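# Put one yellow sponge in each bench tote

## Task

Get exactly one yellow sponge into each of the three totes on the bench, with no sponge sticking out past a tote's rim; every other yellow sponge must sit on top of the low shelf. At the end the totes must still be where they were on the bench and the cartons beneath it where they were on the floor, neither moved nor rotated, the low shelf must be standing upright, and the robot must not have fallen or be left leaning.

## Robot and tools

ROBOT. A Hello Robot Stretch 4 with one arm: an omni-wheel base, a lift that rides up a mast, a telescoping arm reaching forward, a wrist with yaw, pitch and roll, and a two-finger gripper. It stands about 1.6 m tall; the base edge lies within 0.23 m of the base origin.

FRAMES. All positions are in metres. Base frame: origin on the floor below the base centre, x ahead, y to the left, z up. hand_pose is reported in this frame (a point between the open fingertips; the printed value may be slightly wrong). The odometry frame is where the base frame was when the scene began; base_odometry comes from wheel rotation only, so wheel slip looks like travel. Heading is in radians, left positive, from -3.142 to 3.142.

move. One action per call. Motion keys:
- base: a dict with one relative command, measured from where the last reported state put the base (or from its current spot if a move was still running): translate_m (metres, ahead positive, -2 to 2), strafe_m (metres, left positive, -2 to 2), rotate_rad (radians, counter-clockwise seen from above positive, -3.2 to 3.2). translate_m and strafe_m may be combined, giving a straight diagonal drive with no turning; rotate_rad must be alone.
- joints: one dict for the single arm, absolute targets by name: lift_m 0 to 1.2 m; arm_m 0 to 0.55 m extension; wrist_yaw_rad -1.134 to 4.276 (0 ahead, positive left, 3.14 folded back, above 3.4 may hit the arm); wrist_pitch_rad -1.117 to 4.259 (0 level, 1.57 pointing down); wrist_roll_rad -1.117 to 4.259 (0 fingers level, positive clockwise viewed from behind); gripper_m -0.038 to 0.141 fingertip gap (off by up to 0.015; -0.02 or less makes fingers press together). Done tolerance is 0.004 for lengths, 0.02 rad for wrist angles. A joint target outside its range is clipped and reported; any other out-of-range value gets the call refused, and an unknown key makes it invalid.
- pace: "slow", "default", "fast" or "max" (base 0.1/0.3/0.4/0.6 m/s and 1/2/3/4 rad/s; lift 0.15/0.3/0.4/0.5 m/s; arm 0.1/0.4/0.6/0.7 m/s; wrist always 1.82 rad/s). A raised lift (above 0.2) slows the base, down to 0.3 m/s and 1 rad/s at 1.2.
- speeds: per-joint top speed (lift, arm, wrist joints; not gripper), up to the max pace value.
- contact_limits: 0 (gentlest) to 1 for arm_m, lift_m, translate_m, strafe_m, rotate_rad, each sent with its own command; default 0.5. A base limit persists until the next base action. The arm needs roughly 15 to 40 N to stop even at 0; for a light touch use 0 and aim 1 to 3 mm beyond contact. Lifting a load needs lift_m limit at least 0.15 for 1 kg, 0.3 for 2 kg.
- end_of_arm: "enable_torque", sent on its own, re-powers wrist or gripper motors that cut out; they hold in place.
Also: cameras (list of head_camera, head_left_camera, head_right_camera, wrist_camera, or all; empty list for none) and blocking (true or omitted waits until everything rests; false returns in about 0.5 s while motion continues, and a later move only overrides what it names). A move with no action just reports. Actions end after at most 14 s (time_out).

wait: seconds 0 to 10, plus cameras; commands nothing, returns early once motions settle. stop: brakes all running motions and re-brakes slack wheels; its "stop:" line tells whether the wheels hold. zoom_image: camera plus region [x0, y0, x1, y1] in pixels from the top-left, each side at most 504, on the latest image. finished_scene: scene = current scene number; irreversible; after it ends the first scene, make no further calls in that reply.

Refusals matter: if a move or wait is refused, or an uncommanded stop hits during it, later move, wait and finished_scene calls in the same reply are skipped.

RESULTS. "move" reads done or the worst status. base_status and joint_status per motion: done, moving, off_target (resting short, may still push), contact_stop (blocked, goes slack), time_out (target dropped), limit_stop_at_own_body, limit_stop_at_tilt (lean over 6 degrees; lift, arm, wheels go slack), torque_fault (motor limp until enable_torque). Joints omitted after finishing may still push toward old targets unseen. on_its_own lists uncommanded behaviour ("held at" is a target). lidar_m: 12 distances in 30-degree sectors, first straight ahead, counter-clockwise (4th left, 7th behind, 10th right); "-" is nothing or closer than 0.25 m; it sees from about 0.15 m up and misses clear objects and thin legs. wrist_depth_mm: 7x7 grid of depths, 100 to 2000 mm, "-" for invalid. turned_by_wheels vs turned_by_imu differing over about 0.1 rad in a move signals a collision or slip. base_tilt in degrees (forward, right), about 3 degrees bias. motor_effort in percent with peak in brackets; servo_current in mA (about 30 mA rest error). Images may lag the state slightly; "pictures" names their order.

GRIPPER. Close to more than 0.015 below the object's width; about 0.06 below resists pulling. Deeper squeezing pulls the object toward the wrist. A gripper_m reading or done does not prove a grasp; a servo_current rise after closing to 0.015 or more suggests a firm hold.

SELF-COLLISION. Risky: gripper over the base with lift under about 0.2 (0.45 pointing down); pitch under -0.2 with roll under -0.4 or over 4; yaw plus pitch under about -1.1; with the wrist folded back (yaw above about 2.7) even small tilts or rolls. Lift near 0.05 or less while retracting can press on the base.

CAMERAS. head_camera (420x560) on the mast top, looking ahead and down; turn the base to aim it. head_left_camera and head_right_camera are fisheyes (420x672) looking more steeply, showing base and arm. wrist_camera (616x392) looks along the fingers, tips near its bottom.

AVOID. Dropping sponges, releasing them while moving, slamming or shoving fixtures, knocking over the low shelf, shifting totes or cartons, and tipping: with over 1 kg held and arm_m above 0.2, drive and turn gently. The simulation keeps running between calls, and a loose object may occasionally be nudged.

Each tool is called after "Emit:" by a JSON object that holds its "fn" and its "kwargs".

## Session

Emit:
{"fn": "move", "kwargs": {}}

Scene clock: 0.00 s.
base_odometry: x=+0.000 y=+0.000 heading=+0.000
turned_by_wheels: +0.000
turned_by_imu: +0.000
base_tilt: forward=-0.1 right=+0.9
lidar_m: 0.84 0.82 1.93 1.93 1.51 1.70 1.89 1.25 1.40 2.22 2.63 1.06
base_status: not commanded
joint_positions: lift_m=+0.202 arm_m=+0.001 wrist_yaw_rad=+3.127 wrist_pitch_rad=+0.001 wrist_roll_rad=+0.000 gripper_m=+0.056
joint_status: not commanded
measured_speeds: all 0
motor_effort: lift_m=+20 arm_m=-3 wheel_0=-1 wheel_1=+0 wheel_2=+0
servo_current: wrist_yaw_rad=33 wrist_pitch_rad=39 wrist_roll_rad=46 gripper_m=59
hand_pose: x=-0.1147 y=+0.0917 z=+0.3795 quat_wxyz=(+0.007, -0.001, +0.000, +1.000) (m; base frame)
wrist_depth_mm: 131 132 - - - - - / - 133 192 - - - - / 107 134 186 - - - 1756 / 117 135 258 - - - 1756 / 135 - - - - 1983 1537 / 229 1255 189 1255 188 1182 1118 / 831 866 946 146 842 820 820
pictures: head_camera, head_left_camera, head_right_camera, wrist_camera
camera_calibration:
wrist_camera: T_world_to_cam=[[0.0216667, 0.999351, -0.0287858, -0.0893324], [0.0159801, -0.0291351, -0.999448, 0.441006], [-0.999638, 0.0211947, -0.016601, 0.114577], [0, 0, 0, 1]] pos_world=[0.109424, 0.0996947, 0.440093]

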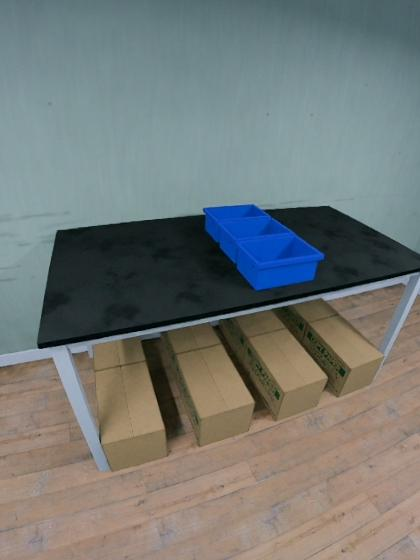

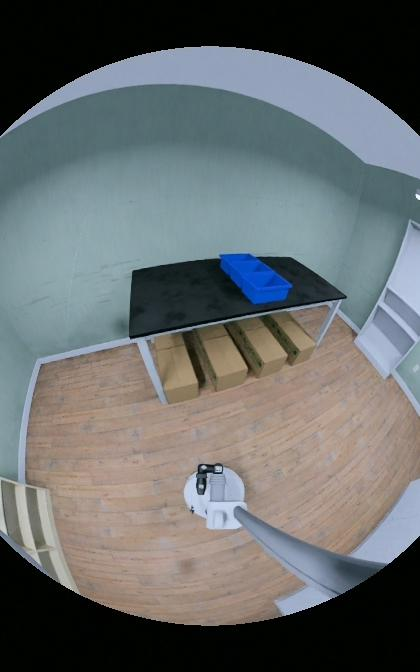

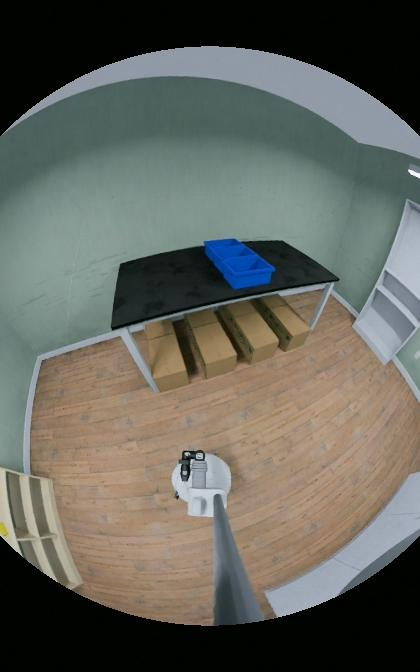

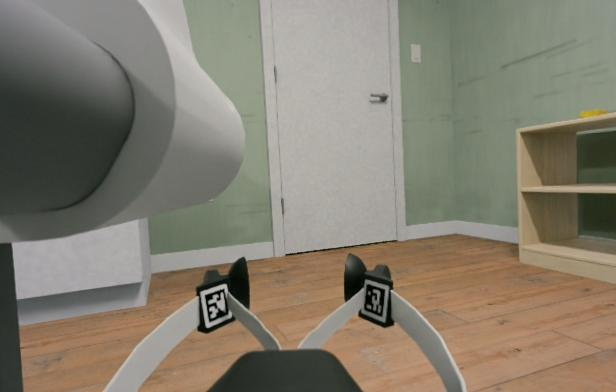

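Emit:
{"fn": "move", "kwargs": {"base": {"rotate_rad": 0.347}, "joints": {"lift_m": 1.2, "wrist_yaw_rad": 0, "wrist_pitch_rad": 1.3, "gripper_m": 0.12}, "cameras": ["head_camera","head_left_camera"]}}

Scene clock: 17.90 s.
move: limit_stop_at_own_body
base_odometry: x=+0.000 y=+0.000 heading=+0.347
turned_by_wheels: +0.347
turned_by_imu: +0.342
base_tilt: forward=-0.3 right=+0.9
lidar_m: 0.83 0.87 1.97 1.51 1.60 1.93 1.28 1.31 1.80 2.62 1.21 0.87
base_status: done
joint_positions: lift_m=+0.245 arm_m=+0.001 wrist_yaw_rad=+2.455 wrist_pitch_rad=+0.679 wrist_roll_rad=+0.000 gripper_m=+0.120
joint_status: lift_m limit_stop_at_own_body (moved +0.044 of +0.998); wrist_yaw_rad limit_stop_at_own_body (moved -0.671 of -3.127); wrist_pitch_rad limit_stop_at_own_body (moved +0.678 of +1.299); the others done
measured_speeds: all 0
on_its_own: wrist_yaw_rad is held at +2.458, not at your +0.000, since a limit_stop_at_own_body; wrist_pitch_rad is held at +0.676, not at your +1.300, since a limit_stop_at_own_body; lift_m is slack since a limit_stop_at_own_body (your +1.200 is given up); arm_m is slack since a limit_stop_at_own_body
motor_effort: lift_m=+19(25) arm_m=-3(4) wheel_0=-2(9) wheel_1=-1(9) wheel_2=-1(10)
servo_current: wrist_yaw_rad=26(98) wrist_pitch_rad=33(111) wrist_roll_rad=46(52) gripper_m=65(130)
hand_pose: x=+0.0542 y=+0.2098 z=+0.2425 quat_wxyz=(+0.317, -0.314, +0.112, +0.888) (m; base frame)
wrist_depth_mm: 1366 1430 1397 1308 1308 1255 1138 / 1060 1042 1008 976 976 931 931 / 831 809 788 778 768 750 741 / 676 661 661 647 634 627 615 / 286 282 279 549 544 539 525 / 247 232 229 480 194 469 466 / 219 211 213 - 430 421 415
pictures: head_camera, head_left_camera

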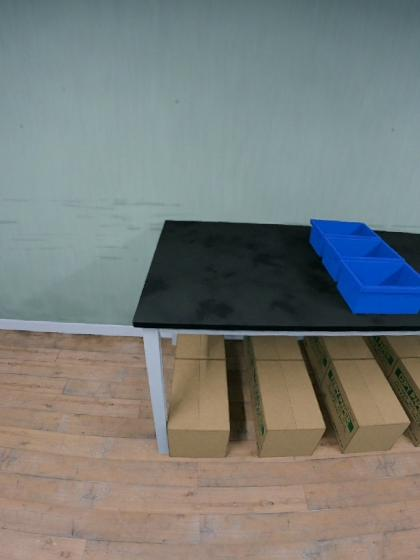

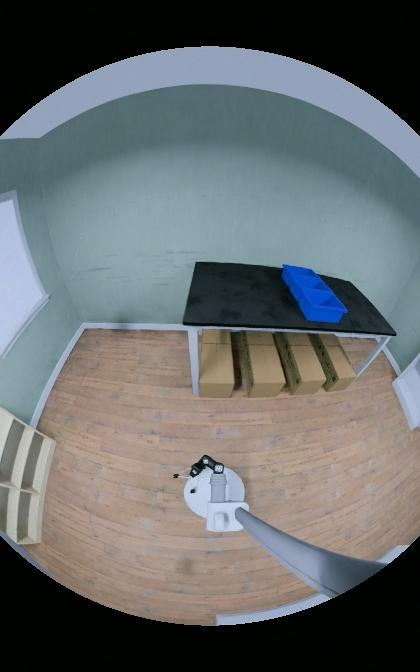

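Emit:
{"fn": "move", "kwargs": {"joints": {"lift_m": 1.2, "wrist_pitch_rad": 0.0}, "base": {"translate_m": 0.3, "strafe_m": -0.575}, "cameras": []}}

Emit:
{"fn": "move", "kwargs": {"joints": {"wrist_yaw_rad": 0, "wrist_pitch_rad": 1.2, "arm_m": 0.35}}}

Emit:
{"fn": "zoom_image", "kwargs": {"camera": "head_right_camera", "region": [140, 230, 300, 380]}}

Scene clock: 28.50 s.
move: done
base_odometry: x=+0.477 y=-0.439 heading=+0.347
turned_by_wheels: +0.000
turned_by_imu: -0.002
base_tilt: forward=-0.1 right=+0.9
lidar_m: 0.54 0.58 0.75 2.08 2.21 1.61 1.54 1.62 2.46 2.05 0.81 0.59
base_status: done
joint_positions: lift_m=+1.200 arm_m=+0.001 wrist_yaw_rad=+2.455 wrist_pitch_rad=+0.008 wrist_roll_rad=+0.000 gripper_m=+0.120
joint_status: all done
measured_speeds: all 0
on_its_own: wrist_yaw_rad is held at +2.458, not at your +0.000, since a limit_stop_at_own_body; arm_m is slack since a limit_stop_at_own_body
motor_effort: lift_m=+23(27) arm_m=-4(4) wheel_0=+1(13) wheel_1=-1(9) wheel_2=-2(9)
servo_current: wrist_yaw_rad=26(39) wrist_pitch_rad=39(169) wrist_roll_rad=52(59) gripper_m=33(72)
hand_pose: x=+0.0047 y=+0.2504 z=+1.3756 quat_wxyz=(+0.336, -0.004, +0.001, +0.942) (m; base frame)
wrist_depth_mm: 205 - - - - - - / - - - - - - - / - - - - - - - / - - - - - - - / - - - - - - - / 1756 1576 200 - 194 - - / 1464 1661 - - - - 1863
pictures: none
No camera images: "cameras" was empty.

Scene clock: 30.67 s.
move: done
base_odometry: x=+0.477 y=-0.439 heading=+0.347
turned_by_wheels: +0.000
turned_by_imu: +0.000
base_tilt: forward=-0.1 right=+0.8
lidar_m: 0.52 0.57 0.79 2.10 2.20 1.62 1.54 1.61 2.46 2.04 0.80 0.57
base_status: not commanded
joint_positions: lift_m=+1.200 arm_m=+0.350 wrist_yaw_rad=+0.003 wrist_pitch_rad=+1.197 wrist_roll_rad=+0.000 gripper_m=+0.120
joint_status: all done
measured_speeds: all 0
motor_effort: lift_m=+23(23) arm_m=+5(9) wheel_0=+1(1) wheel_1=-1(1) wheel_2=-2(2)
servo_current: wrist_yaw_rad=39(111) wrist_pitch_rad=33(111) wrist_roll_rad=39(52) gripper_m=46(78)
hand_pose: x=+0.6263 y=-0.0871 z=+1.1095 quat_wxyz=(+0.826, -0.001, +0.563, +0.001) (m; base frame)
wrist_depth_mm: 525 530 517 525 466 517 521 / 504 500 366 362 362 488 492 / 480 466 407 - - 455 466 / 452 445 - - - 382 436 / 430 418 - - 221 332 424 / 410 402 293 399 193 404 402 / 399 394 394 - 394 1229 1205
pictures: head_camera, head_left_camera, head_right_camera, wrist_camera
camera_calibration:
wrist_camera: T_world_to_cam=[[-0.0264618, -0.999641, -0.00429035, -0.0769133], [-0.936068, 0.0262847, -0.350837, 1.03509], [0.350823, -0.00526771, -0.936427, 1.04364], [0, 0, 0, 1]] pos_world=[0.600748, -0.0985952, 1.34011]

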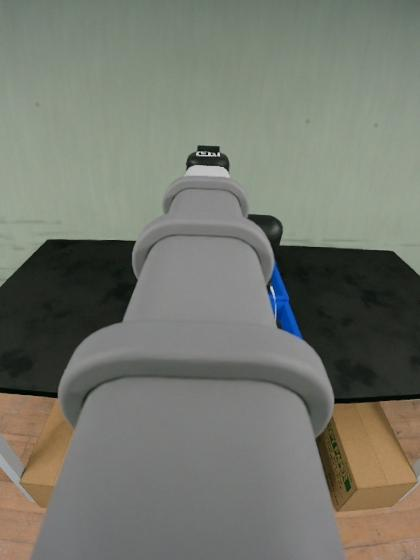

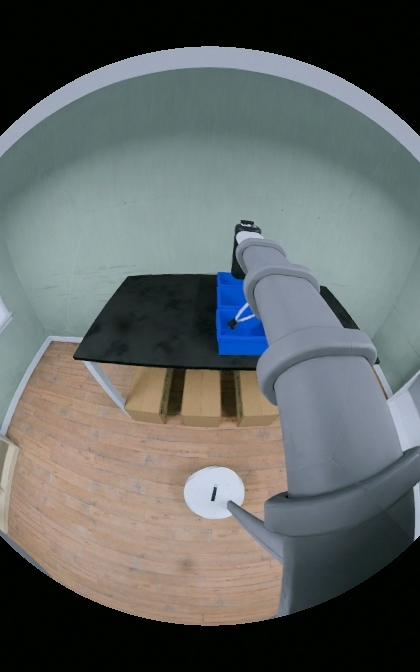

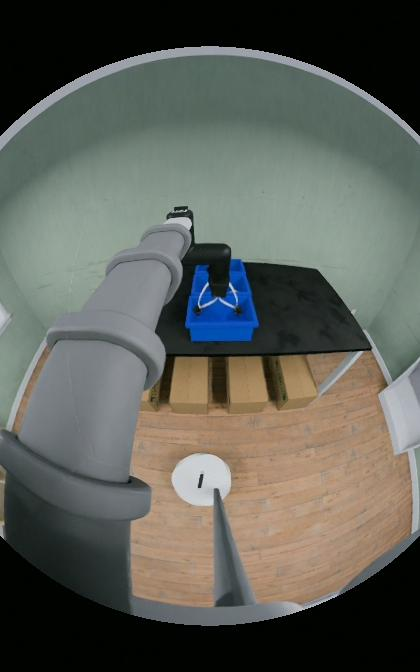

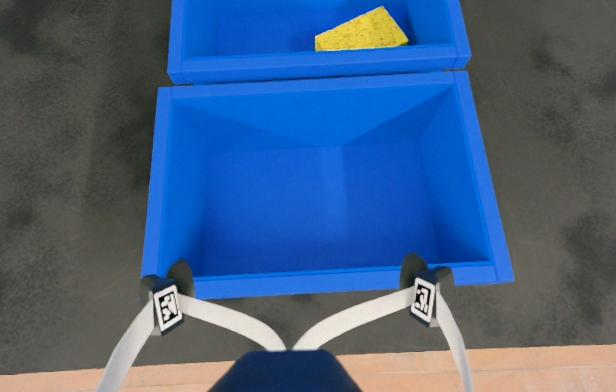

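Scaled by 3.150 from the camera's 420x672 image, which has a finer 600x960 frame.

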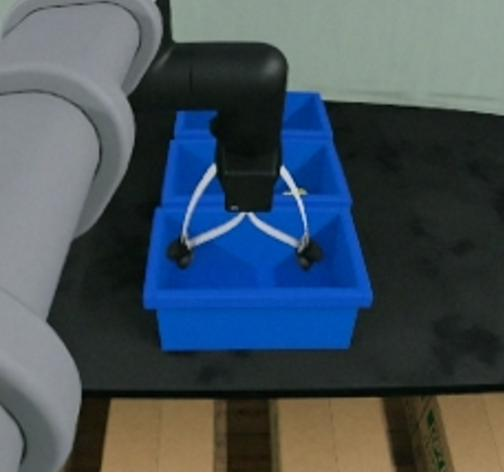

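Emit:
{"fn": "move", "kwargs": {"joints": {"wrist_pitch_rad": 1.05, "arm_m": 0.55}, "cameras": ["wrist_camera"]}}

Scene clock: 35.00 s.
move: done
base_odometry: x=+0.477 y=-0.439 heading=+0.347
turned_by_wheels: +0.000
turned_by_imu: +0.000
base_tilt: forward=-0.2 right=+0.9
lidar_m: 0.54 0.56 0.76 2.10 2.18 1.63 1.53 1.60 2.47 2.05 0.80 0.57
base_status: not commanded
joint_positions: lift_m=+1.200 arm_m=+0.550 wrist_yaw_rad=+0.002 wrist_pitch_rad=+1.055 wrist_roll_rad=+0.000 gripper_m=+0.120
joint_status: all done
measured_speeds: all 0
motor_effort: lift_m=+23(23) arm_m=+5(8) wheel_0=+1(1) wheel_1=-1(1) wheel_2=-2(2)
servo_current: wrist_yaw_rad=33(46) wrist_pitch_rad=39(78) wrist_roll_rad=46(52) gripper_m=46(78)
hand_pose: x=+0.8631 y=-0.0871 z=+1.1270 quat_wxyz=(+0.864, -0.001, +0.504, +0.001) (m; base frame)
wrist_depth_mm: 640 634 480 - - 621 609 / 591 585 521 569 574 564 564 / 535 530 379 - - 525 521 / 492 492 442 473 473 473 480 / 462 455 442 445 399 404 445 / 427 413 213 415 212 301 415 / 399 392 304 - 287 291 392
pictures: wrist_camera
camera_calibration:
wrist_camera: T_world_to_cam=[[-0.0260269, -0.999626, -0.00843894, -0.066194], [-0.877211, 0.0268863, -0.479352, 1.35696], [0.479399, -0.00507328, -0.877582, 0.79976], [0, 0, 0, 1]] pos_world=[0.805213, -0.0985954, 1.35176]

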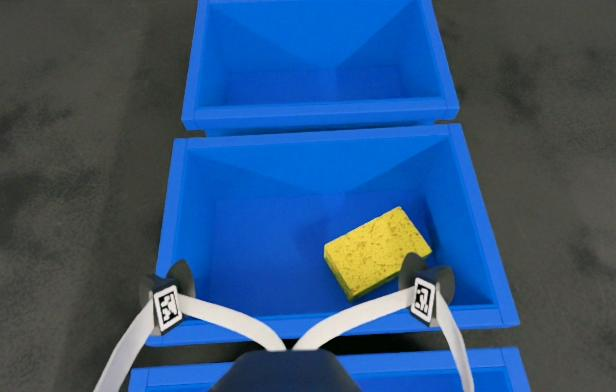

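Emit:
{"fn": "move", "kwargs": {"base": {"translate_m": -0.3}, "joints": {"arm_m": 0.1, "wrist_pitch_rad": 1.57}, "cameras": []}}

Emit:
{"fn": "move", "kwargs": {"base": {"rotate_rad": 1.542}, "joints": {"lift_m": 0.7}}}

Emit:
{"fn": "zoom_image", "kwargs": {"camera": "head_camera", "region": [0, 150, 420, 500]}}

Scene clock: 58.17 s.
move: done
base_odometry: x=+0.195 y=-0.541 heading=+0.346
turned_by_wheels: +0.000
turned_by_imu: +0.000
base_tilt: forward=-0.2 right=+0.9
lidar_m: 0.83 0.89 2.49 2.08 2.19 1.30 1.23 1.30 1.80 2.04 1.23 0.88
base_status: done
joint_positions: lift_m=+1.200 arm_m=+0.100 wrist_yaw_rad=+0.002 wrist_pitch_rad=+1.567 wrist_roll_rad=+0.000 gripper_m=+0.120
joint_status: all done
measured_speeds: all 0
motor_effort: lift_m=+23(23) arm_m=-6(9) wheel_0=-2(9) wheel_1=-2(8) wheel_2=+2(12)
servo_current: wrist_yaw_rad=26(39) wrist_pitch_rad=26(104) wrist_roll_rad=39(52) gripper_m=39(65)
hand_pose: x=+0.2724 y=-0.0874 z=+1.0896 quat_wxyz=(+0.709, -0.001, +0.706, +0.001) (m; base frame)
wrist_depth_mm: 1308 1281 1255 1281 1308 1308 1281 / 1336 1308 1336 1336 1308 1308 1336 / 1336 1336 1366 1366 1336 1336 1308 / 1336 1336 1336 1336 1308 1308 1336 / 1336 1366 1336 1366 1336 1366 1336 / 1366 1366 187 1138 194 1336 1397 / 1336 1336 1366 - 1366 1336 1336
pictures: none
No camera images: "cameras" was empty.

Scene clock: 61.10 s.
move: done
base_odometry: x=+0.195 y=-0.541 heading=+1.887
turned_by_wheels: +1.541
turned_by_imu: +1.520
base_tilt: forward=-0.1 right=+0.9
lidar_m: 2.09 2.17 1.30 1.24 1.27 1.72 2.04 1.31 0.92 0.83 0.87 1.16
base_status: done
joint_positions: lift_m=+0.700 arm_m=+0.100 wrist_yaw_rad=+0.002 wrist_pitch_rad=+1.567 wrist_roll_rad=+0.000 gripper_m=+0.120
joint_status: all done
measured_speeds: all 0
motor_effort: lift_m=+17(20) arm_m=-5(6) wheel_0=-4(12) wheel_1=-3(7) wheel_2=-4(8)
servo_current: wrist_yaw_rad=26(39) wrist_pitch_rad=33(46) wrist_roll_rad=39(59) gripper_m=52(72)
hand_pose: x=+0.2724 y=-0.0874 z=+0.5901 quat_wxyz=(+0.709, -0.001, +0.706, +0.001) (m; base frame)
wrist_depth_mm: 809 809 820 809 820 809 809 / 798 809 809 809 820 820 809 / 820 809 809 809 798 809 809 / 809 820 831 820 820 820 809 / 831 820 831 831 820 831 820 / 831 820 213 615 194 842 854 / 842 609 609 - 820 842 854
pictures: head_camera, head_left_camera, head_right_camera, wrist_camera
camera_calibration:
wrist_camera: T_world_to_cam=[[-0.0267032, -0.999622, 0.00657185, -0.0951498], [-0.99958, 0.0267752, 0.0111147, 0.325251], [-0.0112865, -0.00627229, -0.999917, 0.817433], [0, 0, 0, 1]] pos_world=[0.331799, -0.0986953, 0.814375]

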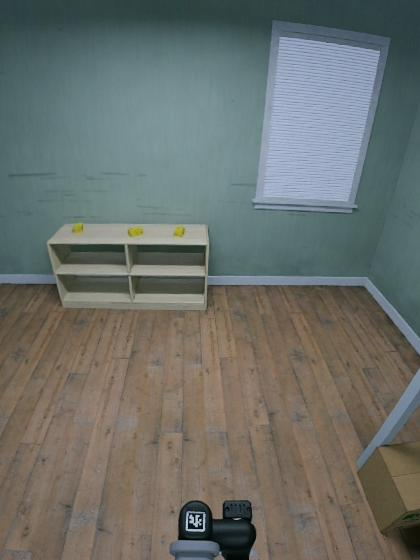

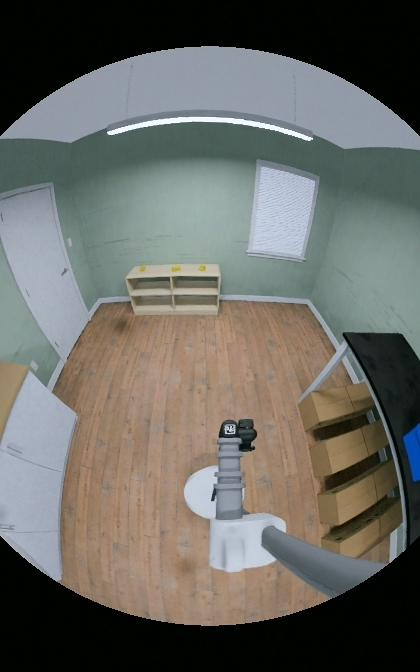

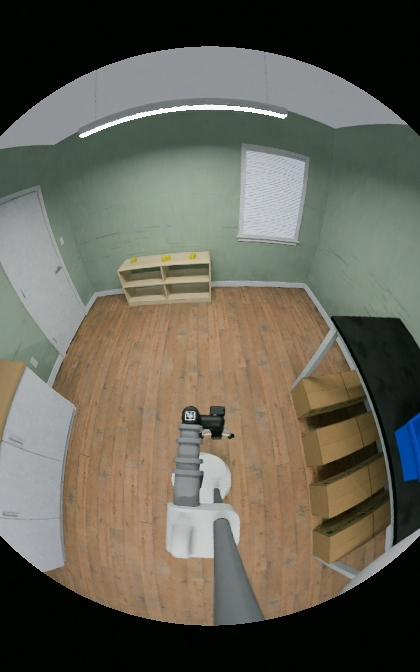

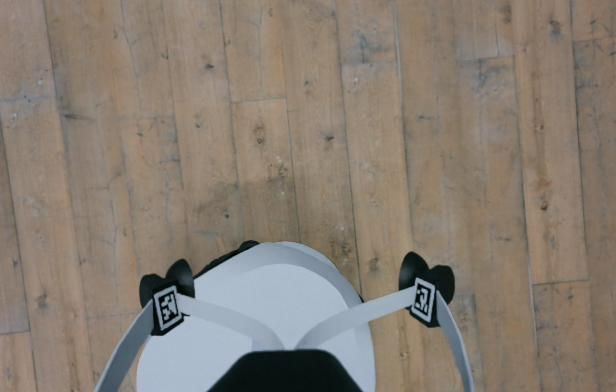

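Scaled by 1.200 from the camera's 420x560 image, which has a finer 1200x1600 frame.

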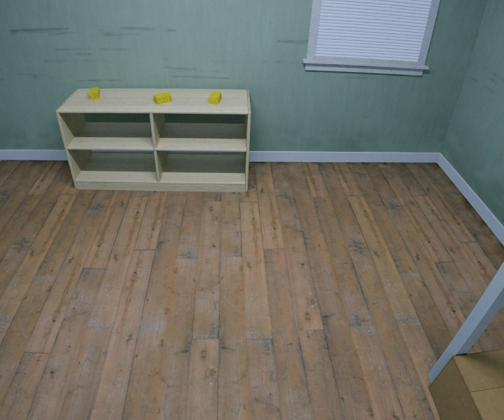

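Emit:
{"fn": "move", "kwargs": {"base": {"translate_m": 1.67, "strafe_m": 0.32}, "joints": {"arm_m": 0.3, "lift_m": 0.9}, "cameras": ["wrist_camera","head_right_camera"]}}

Scene clock: 79.17 s.
move: done
base_odometry: x=-0.629 y=+0.946 heading=+1.888
turned_by_wheels: +0.000
turned_by_imu: +0.002
base_tilt: forward=-0.2 right=+0.8
lidar_m: 0.41 0.44 0.58 1.57 1.65 1.53 3.85 1.61 1.43 1.99 1.17 0.45
base_status: done
joint_positions: lift_m=+0.900 arm_m=+0.300 wrist_yaw_rad=+0.002 wrist_pitch_rad=+1.567 wrist_roll_rad=+0.000 gripper_m=+0.120
joint_status: all done
measured_speeds: all 0
motor_effort: lift_m=+23(26) arm_m=+6(8) wheel_0=+3(9) wheel_1=+2(9) wheel_2=-1(12)
servo_current: wrist_yaw_rad=33(39) wrist_pitch_rad=46(46) wrist_roll_rad=46(59) gripper_m=65(78)
hand_pose: x=+0.4721 y=-0.0874 z=+0.7896 quat_wxyz=(+0.709, -0.001, +0.706, +0.001) (m; base frame)
wrist_depth_mm: 394 397 394 394 394 397 946 / 397 397 397 351 397 399 1025 / 387 399 399 351 397 399 1008 / 402 399 402 402 402 404 1060 / 407 404 404 402 402 407 1025 / 1025 1042 199 1025 193 1042 1060 / 1060 1025 891 - 1060 1060 1025
pictures: head_right_camera, wrist_camera
camera_calibration:
wrist_camera: T_world_to_cam=[[-0.0268025, -0.999619, 0.00657659, -0.0910774], [-0.999576, 0.0268752, 0.0112146, 0.522656], [-0.011387, -0.00627322, -0.999915, 1.01922], [0, 0, 0, 1]] pos_world=[0.531599, -0.0986953, 1.01388]

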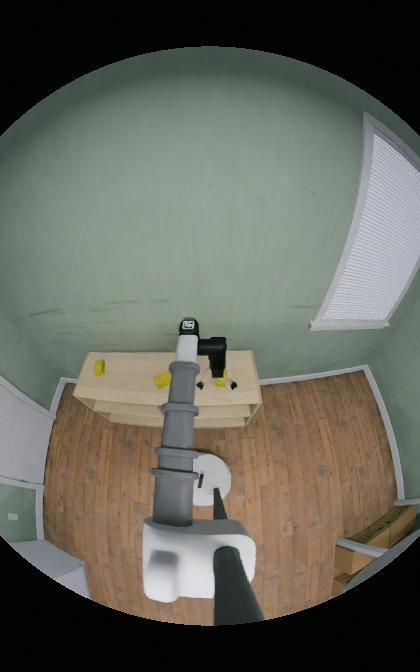

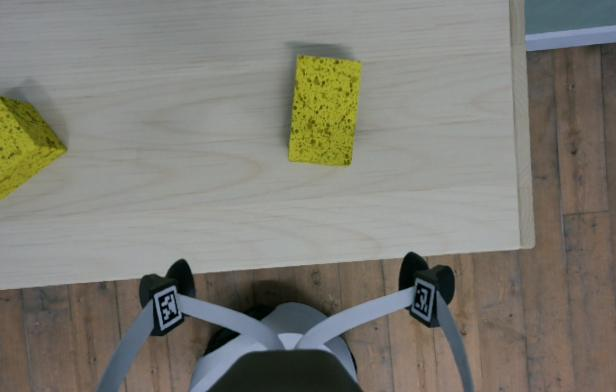

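Emit:
{"fn": "move", "kwargs": {"base": {"strafe_m": -0.026}, "joints": {"arm_m": 0.441, "wrist_roll_rad": 0.08, "lift_m": 0.82}, "cameras": ["wrist_camera"]}}

Emit:
{"fn": "move", "kwargs": {"joints": {"lift_m": 0.748}, "cameras": ["wrist_camera"]}}

Scene clock: 86.50 s.
move: done
base_odometry: x=-0.604 y=+0.954 heading=+1.888
turned_by_wheels: +0.000
turned_by_imu: +0.000
base_tilt: forward=-0.1 right=+0.8
lidar_m: 0.42 0.44 0.59 1.61 1.69 1.55 3.87 1.62 1.39 1.97 1.17 0.46
base_status: done
joint_positions: lift_m=+0.820 arm_m=+0.441 wrist_yaw_rad=+0.002 wrist_pitch_rad=+1.567 wrist_roll_rad=+0.078 gripper_m=+0.120
joint_status: all done
measured_speeds: all 0
motor_effort: lift_m=+17(21) arm_m=+5(9) wheel_0=+1(12) wheel_1=+1(8) wheel_2=+0(2)
servo_current: wrist_yaw_rad=33(39) wrist_pitch_rad=33(39) wrist_roll_rad=39(104) gripper_m=39(65)
hand_pose: x=+0.6131 y=-0.0874 z=+0.7101 quat_wxyz=(+0.708, +0.027, +0.705, -0.027) (m; base frame)
wrist_depth_mm: 324 338 342 340 319 319 585 / 319 319 320 317 319 319 946 / 319 320 319 319 320 322 931 / 324 322 322 324 322 324 931 / 322 322 324 279 324 325 946 / 325 325 324 278 213 325 931 / 329 327 327 - 325 325 327
pictures: wrist_camera
camera_calibration:
wrist_camera: T_world_to_cam=[[-0.104428, -0.994513, 0.0062808, -0.0384908], [-0.994463, 0.104493, 0.011169, 0.668175], [-0.011764, -0.00507966, -0.999918, 0.941673], [0, 0, 0, 1]] pos_world=[0.671534, -0.103316, 0.934374]

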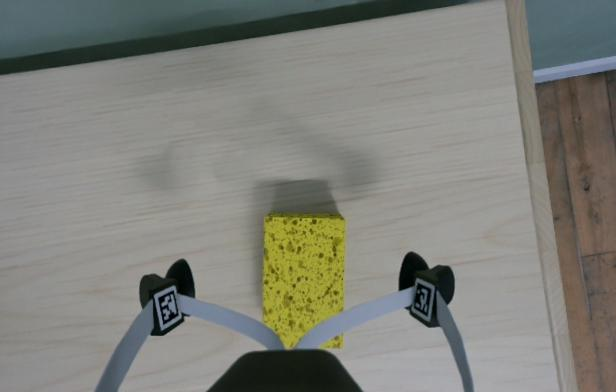

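Scene clock: 87.77 s.
move: done
base_odometry: x=-0.604 y=+0.954 heading=+1.888
turned_by_wheels: +0.000
turned_by_imu: +0.000
base_tilt: forward=-0.2 right=+0.9
lidar_m: 0.42 0.44 0.58 1.60 1.66 1.56 3.90 1.60 1.40 1.97 1.17 0.46
base_status: not commanded
joint_positions: lift_m=+0.748 arm_m=+0.441 wrist_yaw_rad=+0.002 wrist_pitch_rad=+1.567 wrist_roll_rad=+0.078 gripper_m=+0.120
joint_status: all done
measured_speeds: all 0
motor_effort: lift_m=+16(18) arm_m=+5(6) wheel_0=+1(1) wheel_1=+1(1) wheel_2=+0(0)
servo_current: wrist_yaw_rad=33(39) wrist_pitch_rad=39(46) wrist_roll_rad=46(52) gripper_m=46(59)
hand_pose: x=+0.6131 y=-0.0874 z=+0.6381 quat_wxyz=(+0.708, +0.027, +0.705, -0.027) (m; base frame)
wrist_depth_mm: 245 244 244 244 244 243 244 / 245 245 245 247 246 246 247 / 247 247 248 247 248 247 247 / 249 250 249 247 249 249 250 / 249 251 251 205 251 250 252 / 252 251 213 207 193 252 253 / 254 254 254 - 255 253 254
pictures: wrist_camera
camera_calibration:
wrist_camera: T_world_to_cam=[[-0.104428, -0.994513, 0.0062808, -0.0380386], [-0.994463, 0.104493, 0.011169, 0.66898], [-0.011764, -0.00507966, -0.999918, 0.869679], [0, 0, 0, 1]] pos_world=[0.671534, -0.103316, 0.862374]

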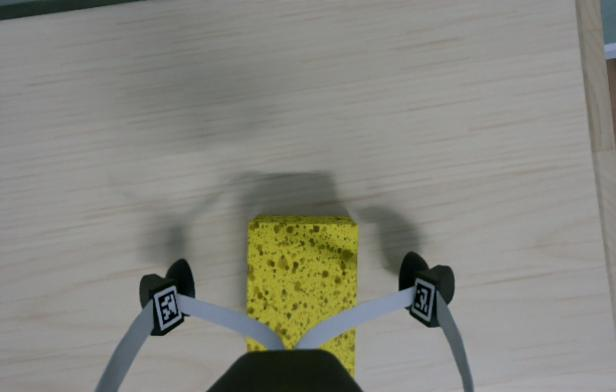

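Emit:
{"fn": "move", "kwargs": {"joints": {"gripper_m": 0.005}, "cameras": []}}

Emit:
{"fn": "move", "kwargs": {"joints": {"lift_m": 0.95}, "cameras": ["wrist_camera"]}}

Emit:
{"fn": "move", "kwargs": {"base": {"translate_m": -0.5}, "joints": {"arm_m": 0.1, "wrist_roll_rad": 0, "lift_m": 1.1}, "cameras": []}}

Emit:
{"fn": "move", "kwargs": {"base": {"rotate_rad": -1.57}, "joints": {"lift_m": 1.2}, "cameras": []}}

Emit:
{"fn": "move", "kwargs": {"base": {"translate_m": 0.806, "strafe_m": -1.165}, "joints": {"arm_m": 0.4, "wrist_pitch_rad": 0.91}}}

Scene clock: 100.63 s.
move: done
base_odometry: x=-0.604 y=+0.954 heading=+1.888
turned_by_wheels: +0.000
turned_by_imu: +0.000
base_tilt: forward=-0.2 right=+0.9
lidar_m: 0.41 0.44 0.57 1.62 1.67 1.56 3.88 1.61 1.39 1.96 1.19 0.44
base_status: not commanded
joint_positions: lift_m=+0.748 arm_m=+0.441 wrist_yaw_rad=+0.002 wrist_pitch_rad=+1.567 wrist_roll_rad=+0.078 gripper_m=+0.006
joint_status: all done
measured_speeds: all 0
motor_effort: lift_m=+16(17) arm_m=+6(6) wheel_0=+1(1) wheel_1=+1(1) wheel_2=+0(0)
servo_current: wrist_yaw_rad=33(39) wrist_pitch_rad=39(46) wrist_roll_rad=39(59) gripper_m=91(202)
hand_pose: x=+0.6131 y=-0.0874 z=+0.6381 quat_wxyz=(+0.708, +0.027, +0.705, -0.027) (m; base frame)
wrist_depth_mm: 245 243 244 244 244 244 244 / 246 245 246 246 246 245 245 / 247 246 248 246 247 247 247 / 248 249 249 248 250 249 248 / 250 249 251 188 250 251 250 / 251 252 189 189 179 253 253 / 253 253 254 190 254 255 255
pictures: none
No camera images: "cameras" was empty.

Scene clock: 102.57 s.
move: done
base_odometry: x=-0.604 y=+0.954 heading=+1.888
turned_by_wheels: +0.000
turned_by_imu: +0.000
base_tilt: forward=-0.1 right=+0.9
lidar_m: 0.41 0.44 0.58 1.60 1.69 1.58 3.86 1.63 1.40 1.96 1.18 0.46
base_status: not commanded
joint_positions: lift_m=+0.950 arm_m=+0.441 wrist_yaw_rad=+0.002 wrist_pitch_rad=+1.567 wrist_roll_rad=+0.078 gripper_m=+0.006
joint_status: all done
measured_speeds: all 0
motor_effort: lift_m=+23(26) arm_m=+6(6) wheel_0=+1(1) wheel_1=+1(1) wheel_2=+0(0)
servo_current: wrist_yaw_rad=33(39) wrist_pitch_rad=33(46) wrist_roll_rad=39(52) gripper_m=91(117)
hand_pose: x=+0.6131 y=-0.0874 z=+0.8395 quat_wxyz=(+0.708, +0.027, +0.705, -0.027) (m; base frame)
wrist_depth_mm: 330 359 382 415 452 517 591 / 449 449 445 445 449 759 1060 / 449 452 445 445 452 1042 1060 / 452 455 452 452 449 1078 1078 / 455 455 459 188 455 459 1078 / 413 459 188 189 179 455 1098 / 462 462 459 190 1098 1118 1078
pictures: wrist_camera
camera_calibration:
wrist_camera: T_world_to_cam=[[-0.104428, -0.994513, 0.0062808, -0.0393042], [-0.994463, 0.104493, 0.011169, 0.666729], [-0.011764, -0.00507966, -0.999918, 1.07116], [0, 0, 0, 1]] pos_world=[0.671534, -0.103316, 1.06387]

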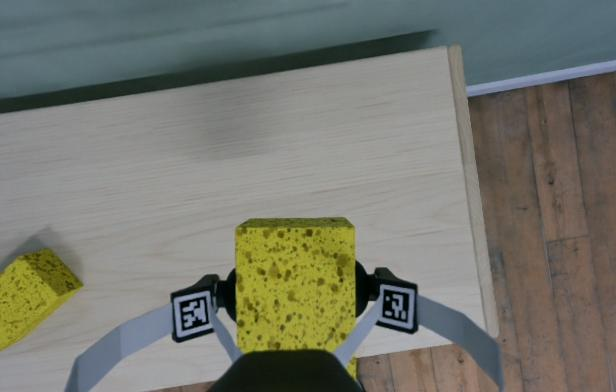

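Scene clock: 105.73 s.
move: done
base_odometry: x=-0.449 y=+0.479 heading=+1.888
turned_by_wheels: +0.000
turned_by_imu: +0.000
base_tilt: forward=-0.2 right=+0.9
lidar_m: 0.92 0.95 1.25 1.60 1.21 1.39 3.31 1.64 1.17 1.29 1.96 0.97
base_status: done
joint_positions: lift_m=+1.100 arm_m=+0.100 wrist_yaw_rad=+0.002 wrist_pitch_rad=+1.567 wrist_roll_rad=+0.002 gripper_m=+0.006
joint_status: all done
measured_speeds: all 0
motor_effort: lift_m=+23(27) arm_m=-6(9) wheel_0=-2(10) wheel_1=-2(8) wheel_2=+2(12)
servo_current: wrist_yaw_rad=26(39) wrist_pitch_rad=33(46) wrist_roll_rad=46(104) gripper_m=98(117)
hand_pose: x=+0.2724 y=-0.0874 z=+0.9896 quat_wxyz=(+0.709, +0.000, +0.706, +0.000) (m; base frame)
wrist_depth_mm: 1205 1182 1205 1182 1229 1182 1205 / 1205 1229 1255 1229 1205 1205 1205 / 1229 1229 1229 1205 1205 1205 1229 / 1229 1205 1255 1229 1229 1255 1229 / 1255 1205 1229 188 1229 1255 1229 / 1255 1255 188 189 179 1229 1255 / 1281 1255 1281 190 1255 1281 1281
pictures: none
No camera images: "cameras" was empty.

Scene clock: 108.23 s.
move: done
base_odometry: x=-0.449 y=+0.479 heading=+0.319
turned_by_wheels: -1.569
turned_by_imu: -1.547
base_tilt: forward=-0.2 right=+0.9
lidar_m: 1.29 1.93 0.96 0.91 0.95 1.70 1.60 1.24 1.40 3.24 1.62 1.17
base_status: done
joint_positions: lift_m=+1.200 arm_m=+0.100 wrist_yaw_rad=+0.002 wrist_pitch_rad=+1.567 wrist_roll_rad=+0.002 gripper_m=+0.006
joint_status: all done
measured_speeds: all 0
motor_effort: lift_m=+23(26) arm_m=-6(6) wheel_0=+4(10) wheel_1=+4(9) wheel_2=+4(9)
servo_current: wrist_yaw_rad=33(39) wrist_pitch_rad=33(46) wrist_roll_rad=33(59) gripper_m=85(104)
hand_pose: x=+0.2724 y=-0.0874 z=+1.0896 quat_wxyz=(+0.709, +0.000, +0.706, +0.000) (m; base frame)
wrist_depth_mm: 1308 1308 1308 1281 1308 1308 1308 / 1336 1308 1308 1308 1336 1281 1336 / 1336 1336 1308 1336 1336 1308 1366 / 1336 1336 1336 1336 1336 1308 1336 / 1336 1336 1336 187 1366 1336 1336 / 1336 1366 187 190 179 1336 1366 / 1366 1336 1366 189 1336 1397 1366
pictures: none
No camera images: "cameras" was empty.

Scene clock: 114.43 s.
move: done
base_odometry: x=+0.681 y=-0.375 heading=+0.318
turned_by_wheels: +0.000
turned_by_imu: -0.002
base_tilt: forward=-0.2 right=+0.9
lidar_m: 0.31 0.33 0.45 2.16 2.19 2.54 1.78 1.84 2.46 2.03 0.47 0.35
base_status: done
joint_positions: lift_m=+1.200 arm_m=+0.400 wrist_yaw_rad=+0.002 wrist_pitch_rad=+0.916 wrist_roll_rad=+0.002 gripper_m=+0.006
joint_status: all done
measured_speeds: all 0
motor_effort: lift_m=+23(23) arm_m=+6(9) wheel_0=+1(13) wheel_1=-2(8) wheel_2=-3(10)
servo_current: wrist_yaw_rad=39(39) wrist_pitch_rad=39(124) wrist_roll_rad=46(59) gripper_m=72(117)
hand_pose: x=+0.7466 y=-0.0871 z=+1.1492 quat_wxyz=(+0.897, +0.000, +0.442, +0.000) (m; base frame)
wrist_depth_mm: - - - - - - - / 699 683 683 676 683 676 668 / 627 621 473 - 597 603 603 / 549 539 535 535 539 530 530 / 504 492 204 189 355 480 480 / 455 442 189 189 178 442 439 / 421 294 407 190 379 290 407
pictures: head_camera, head_left_camera, head_right_camera, wrist_camera
camera_calibration:
wrist_camera: T_world_to_cam=[[-0.0264836, -0.999559, -0.0134664, -0.0628634], [-0.802094, 0.0292877, -0.596479, 1.34406], [0.59661, -0.00499561, -0.802516, 0.701342], [0, 0, 0, 1]] pos_world=[0.657968, -0.0986964, 1.36369]

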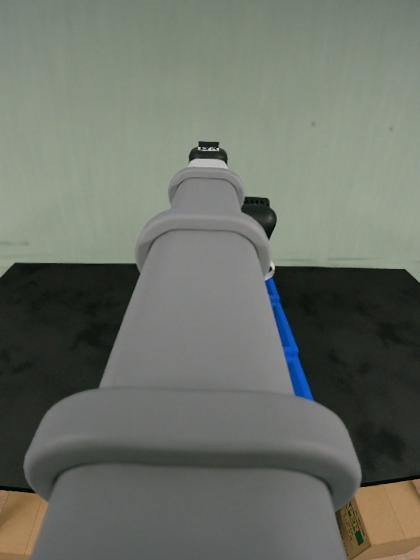

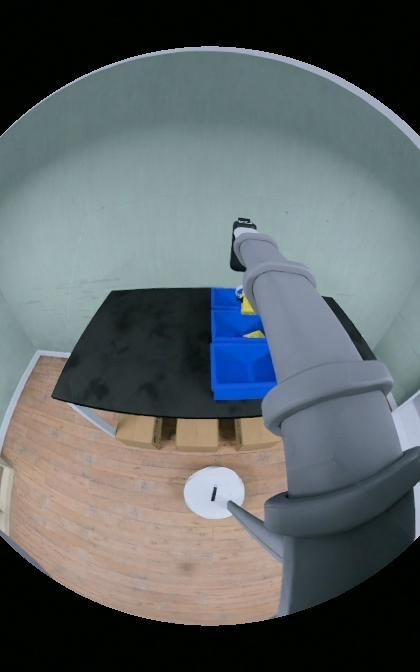

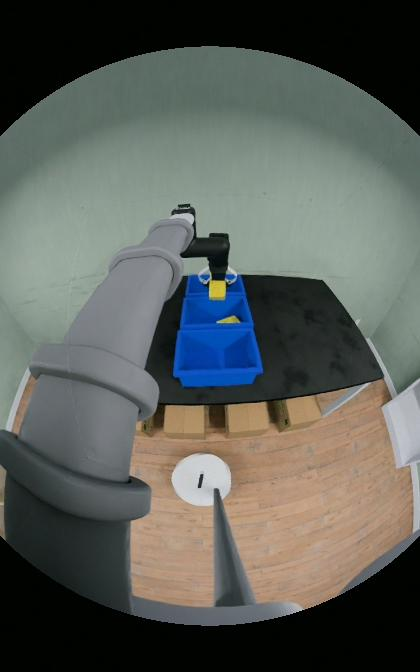

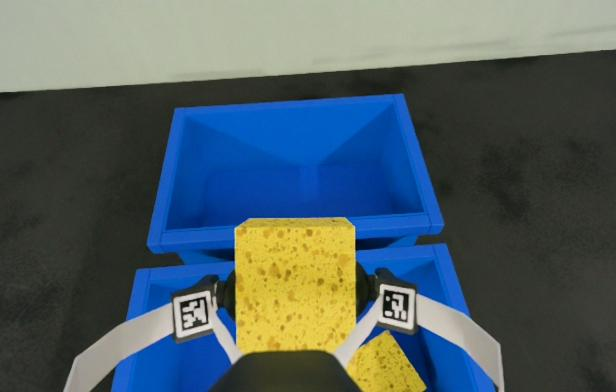

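Emit:
{"fn": "move", "kwargs": {"base": {"translate_m": 0.04}, "joints": {"arm_m": 0.55}, "contact_limits": {"translate_m": 0.1}, "cameras": ["wrist_camera"]}}

Emit:
{"fn": "move", "kwargs": {"joints": {"lift_m": 1.03}, "pace": "slow", "contact_limits": {"lift_m": 0.1}, "cameras": ["wrist_camera"]}}

Scene clock: 123.80 s.
move: done
base_odometry: x=+0.719 y=-0.362 heading=+0.319
turned_by_wheels: +0.000
turned_by_imu: +0.000
base_tilt: forward=-0.1 right=+0.9
lidar_m: 0.27 0.30 0.37 2.12 2.17 2.57 1.82 1.87 2.49 2.03 0.44 0.31
base_status: done
joint_positions: lift_m=+1.200 arm_m=+0.550 wrist_yaw_rad=+0.002 wrist_pitch_rad=+0.916 wrist_roll_rad=+0.002 gripper_m=+0.006
joint_status: all done
measured_speeds: all 0
motor_effort: lift_m=+23(23) arm_m=+6(9) wheel_0=+3(9) wheel_1=+1(7) wheel_2=-1(11)
servo_current: wrist_yaw_rad=33(39) wrist_pitch_rad=33(52) wrist_roll_rad=46(59) gripper_m=98(111)
contact_limits: translate_m 0.1
hand_pose: x=+0.8966 y=-0.0871 z=+1.1493 quat_wxyz=(+0.897, +0.000, +0.442, +0.000) (m; base frame)
wrist_depth_mm: 424 433 436 442 449 459 477 / 484 492 500 504 508 512 521 / - - 585 585 580 580 580 / 549 554 544 544 539 530 530 / 508 492 375 188 382 484 477 / 455 394 188 189 179 439 436 / 424 304 410 190 410 290 404
pictures: wrist_camera
camera_calibration:
wrist_camera: T_world_to_cam=[[-0.0264831, -0.999559, -0.0134689, -0.058888], [-0.802046, 0.0292883, -0.596544, 1.46442], [0.596675, -0.00499566, -0.802467, 0.611732], [0, 0, 0, 1]] pos_world=[0.807968, -0.0986964, 1.36369]

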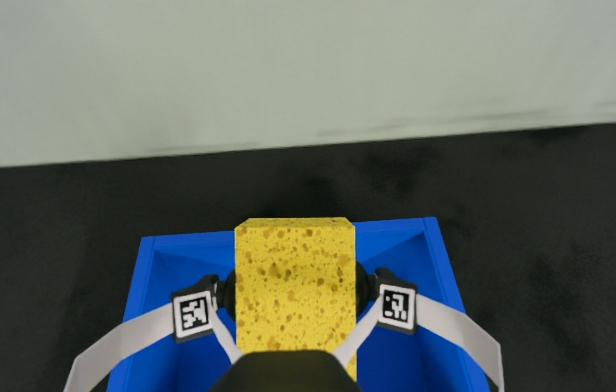

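Scene clock: 125.97 s.
move: done
base_odometry: x=+0.719 y=-0.362 heading=+0.319
turned_by_wheels: +0.000
turned_by_imu: +0.000
base_tilt: forward=-0.1 right=+0.8
lidar_m: 0.27 0.28 0.39 2.14 2.18 2.57 1.82 1.86 2.47 2.03 0.43 0.30
base_status: not commanded
joint_positions: lift_m=+1.030 arm_m=+0.550 wrist_yaw_rad=+0.002 wrist_pitch_rad=+0.916 wrist_roll_rad=+0.002 gripper_m=+0.006
joint_status: all done
measured_speeds: all 0
motor_effort: lift_m=+16(22) arm_m=+6(6) wheel_0=+3(3) wheel_1=+1(1) wheel_2=-2(2)
servo_current: wrist_yaw_rad=33(39) wrist_pitch_rad=33(46) wrist_roll_rad=46(52) gripper_m=85(111)
contact_limits: lift_m 0.1; translate_m 0.1
hand_pose: x=+0.8966 y=-0.0871 z=+0.9798 quat_wxyz=(+0.897, +0.000, +0.442, +0.000) (m; base frame)
wrist_depth_mm: 424 427 436 445 455 449 455 / 433 433 433 433 427 421 413 / 227 237 242 246 252 235 362 / 216 278 293 290 310 238 187 / 211 297 298 189 297 246 175 / 208 272 187 188 179 223 185 / 206 247 250 190 250 241 181
pictures: wrist_camera
camera_calibration:
wrist_camera: T_world_to_cam=[[-0.0264831, -0.999559, -0.0134689, -0.0611709], [-0.802046, 0.0292883, -0.596544, 1.36331], [0.596675, -0.00499566, -0.802467, 0.475714], [0, 0, 0, 1]] pos_world=[0.807968, -0.0986964, 1.19419]

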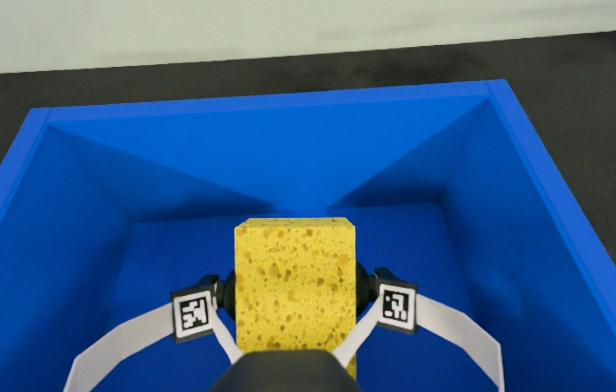

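Emit:
{"fn": "move", "kwargs": {"joints": {"gripper_m": 0.1}, "cameras": []}}

Emit:
{"fn": "move", "kwargs": {"joints": {"lift_m": 1.2}, "cameras": ["wrist_camera"]}}

Emit:
{"fn": "move", "kwargs": {"base": {"translate_m": -0.5}, "joints": {"arm_m": 0.1, "wrist_pitch_rad": 1.57, "gripper_m": 0.12}, "cameras": []}}

Emit:
{"fn": "move", "kwargs": {"base": {"rotate_rad": 1.57}, "joints": {"lift_m": 0.9}, "cameras": []}}

Emit:
{"fn": "move", "kwargs": {"base": {"translate_m": 1.663, "strafe_m": 0.656}, "joints": {"arm_m": 0.3}, "cameras": ["wrist_camera"]}}

Scene clock: 143.87 s.
move: done
base_odometry: x=+0.719 y=-0.362 heading=+0.319
turned_by_wheels: +0.000
turned_by_imu: +0.000
base_tilt: forward=-0.1 right=+0.9
lidar_m: 0.28 0.28 0.38 2.16 2.20 2.56 1.82 1.87 2.47 2.02 0.42 0.28
base_status: not commanded
joint_positions: lift_m=+1.030 arm_m=+0.550 wrist_yaw_rad=+0.002 wrist_pitch_rad=+0.916 wrist_roll_rad=+0.002 gripper_m=+0.100
joint_status: all done
measured_speeds: all 0
motor_effort: lift_m=+16(17) arm_m=+5(6) wheel_0=+3(3) wheel_1=+1(1) wheel_2=-1(2)
servo_current: wrist_yaw_rad=26(39) wrist_pitch_rad=39(46) wrist_roll_rad=46(59) gripper_m=33(104)
contact_limits: lift_m 0.1; translate_m 0.1
hand_pose: x=+0.8966 y=-0.0871 z=+0.9798 quat_wxyz=(+0.897, +0.000, +0.442, +0.000) (m; base frame)
wrist_depth_mm: 421 427 433 445 452 455 459 / 439 433 439 427 427 424 413 / 229 237 242 247 253 236 362 / 215 278 296 303 310 238 188 / 212 296 301 250 296 245 175 / 209 271 198 228 192 236 184 / 208 248 252 - 253 224 187
pictures: none
No camera images: "cameras" was empty.

Scene clock: 145.67 s.
move: done
base_odometry: x=+0.719 y=-0.362 heading=+0.319
turned_by_wheels: +0.000
turned_by_imu: +0.000
base_tilt: forward=-0.2 right=+0.9
lidar_m: 0.26 0.28 0.39 2.17 2.18 2.56 1.82 1.88 2.47 2.04 0.42 0.31
base_status: not commanded
joint_positions: lift_m=+1.200 arm_m=+0.550 wrist_yaw_rad=+0.002 wrist_pitch_rad=+0.916 wrist_roll_rad=+0.002 gripper_m=+0.100
joint_status: all done
measured_speeds: all 0
motor_effort: lift_m=+23(26) arm_m=+6(6) wheel_0=+3(3) wheel_1=+1(1) wheel_2=-1(2)
servo_current: wrist_yaw_rad=33(39) wrist_pitch_rad=33(46) wrist_roll_rad=46(59) gripper_m=46(65)
contact_limits: translate_m 0.1
hand_pose: x=+0.8966 y=-0.0871 z=+1.1492 quat_wxyz=(+0.897, +0.000, +0.442, +0.000) (m; base frame)
wrist_depth_mm: 424 433 439 445 452 462 473 / 480 492 500 508 508 521 521 / - - 585 597 591 580 585 / 559 554 549 549 535 539 530 / 504 488 394 389 379 484 480 / 459 364 197 445 190 442 442 / 421 325 415 - 415 293 404
pictures: wrist_camera
camera_calibration:
wrist_camera: T_world_to_cam=[[-0.0264817, -0.999559, -0.013473, -0.0588835], [-0.801963, 0.029289, -0.596656, 1.46451], [0.596787, -0.00499565, -0.802384, 0.611528], [0, 0, 0, 1]] pos_world=[0.807968, -0.0986964, 1.36369]

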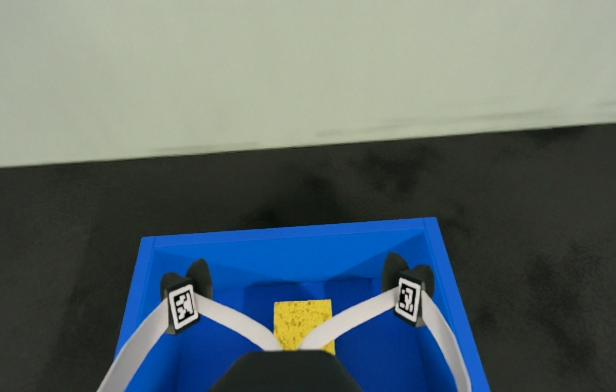

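Scene clock: 148.83 s.
move: done
base_odometry: x=+0.245 y=-0.519 heading=+0.318
turned_by_wheels: +0.000
turned_by_imu: +0.000
base_tilt: forward=-0.2 right=+0.9
lidar_m: 0.77 0.78 1.08 2.06 2.15 1.38 1.30 1.37 1.82 2.06 1.17 0.82
base_status: done
joint_positions: lift_m=+1.200 arm_m=+0.100 wrist_yaw_rad=+0.002 wrist_pitch_rad=+1.567 wrist_roll_rad=+0.002 gripper_m=+0.120
joint_status: all done
measured_speeds: all 0
motor_effort: lift_m=+23(23) arm_m=-6(9) wheel_0=-2(9) wheel_1=-2(9) wheel_2=+0(12)
servo_current: wrist_yaw_rad=33(39) wrist_pitch_rad=39(111) wrist_roll_rad=46(52) gripper_m=65(91)
hand_pose: x=+0.2724 y=-0.0874 z=+1.0896 quat_wxyz=(+0.709, +0.000, +0.706, +0.000) (m; base frame)
wrist_depth_mm: 1042 1205 1118 1308 1336 1336 1308 / 1308 1366 1308 1308 1308 1308 1308 / 1336 1281 1336 1336 1308 1336 1336 / 1366 1336 1366 1366 1366 1336 1336 / 1366 1336 1308 1336 1308 1336 1336 / 1366 1366 187 1118 194 1336 1397 / 1366 1366 1308 - 1366 1397 1366
pictures: none
No camera images: "cameras" was empty.

Scene clock: 151.70 s.
move: done
base_odometry: x=+0.244 y=-0.519 heading=+1.888
turned_by_wheels: +1.569
turned_by_imu: +1.547
base_tilt: forward=-0.2 right=+0.9
lidar_m: 2.06 2.15 1.39 1.30 1.36 1.79 2.04 1.19 0.82 0.77 0.80 1.06
base_status: done
joint_positions: lift_m=+0.900 arm_m=+0.100 wrist_yaw_rad=+0.002 wrist_pitch_rad=+1.567 wrist_roll_rad=+0.002 gripper_m=+0.120
joint_status: all done
measured_speeds: all 0
motor_effort: lift_m=+17(21) arm_m=-5(6) wheel_0=-3(10) wheel_1=-3(8) wheel_2=-3(9)
servo_current: wrist_yaw_rad=26(39) wrist_pitch_rad=33(46) wrist_roll_rad=33(52) gripper_m=52(78)
hand_pose: x=+0.2724 y=-0.0874 z=+0.7901 quat_wxyz=(+0.709, +0.000, +0.706, +0.000) (m; base frame)
wrist_depth_mm: 1008 1008 1025 1025 1008 1008 917 / 1008 1025 1025 1025 1025 1025 917 / 1008 1008 1025 1025 1025 1025 1008 / 1008 1042 1008 1025 1025 1025 1025 / 1025 1025 1025 1042 1025 1025 991 / 1025 1042 180 - 193 1042 1042 / 1025 1042 842 - 1042 1042 1042
pictures: none
No camera images: "cameras" was empty.

Scene clock: 159.07 s.
move: done
base_odometry: x=-0.897 y=+0.857 heading=+1.888
turned_by_wheels: +0.000
turned_by_imu: +0.003
base_tilt: forward=-0.2 right=+0.9
lidar_m: 0.41 0.44 0.56 1.31 1.38 1.38 2.56 2.02 1.63 2.27 0.63 0.42
base_status: done
joint_positions: lift_m=+0.900 arm_m=+0.300 wrist_yaw_rad=+0.002 wrist_pitch_rad=+1.567 wrist_roll_rad=+0.002 gripper_m=+0.120
joint_status: all done
measured_speeds: all 0
motor_effort: lift_m=+17(17) arm_m=+5(10) wheel_0=+4(9) wheel_1=+1(9) wheel_2=-2(11)
servo_current: wrist_yaw_rad=33(39) wrist_pitch_rad=33(46) wrist_roll_rad=33(65) gripper_m=39(72)
hand_pose: x=+0.4721 y=-0.0874 z=+0.7901 quat_wxyz=(+0.709, +0.000, +0.706, +0.000) (m; base frame)
wrist_depth_mm: 397 394 392 399 397 397 399 / 399 397 402 397 399 397 399 / 402 399 357 399 402 402 402 / 404 402 402 404 402 402 402 / 404 404 407 404 404 407 404 / 1042 407 199 1025 194 1025 1060 / 1042 1042 904 - 1025 1042 1042
pictures: wrist_camera
camera_calibration:
wrist_camera: T_world_to_cam=[[-0.0289059, -0.999561, 0.00651723, -0.0899975], [-0.999518, 0.0289772, 0.0111153, 0.522924], [-0.0112992, -0.00619279, -0.999917, 1.01969], [0, 0, 0, 1]] pos_world=[0.531592, -0.0987962, 1.01438]

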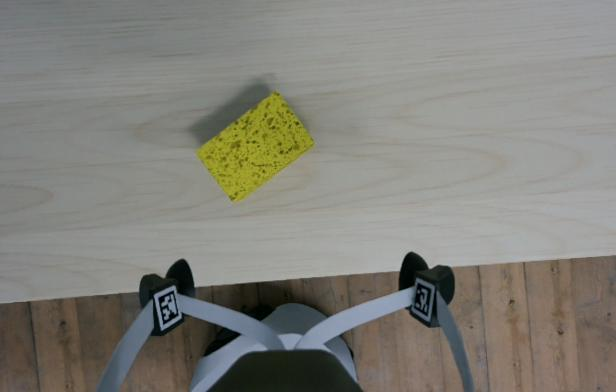

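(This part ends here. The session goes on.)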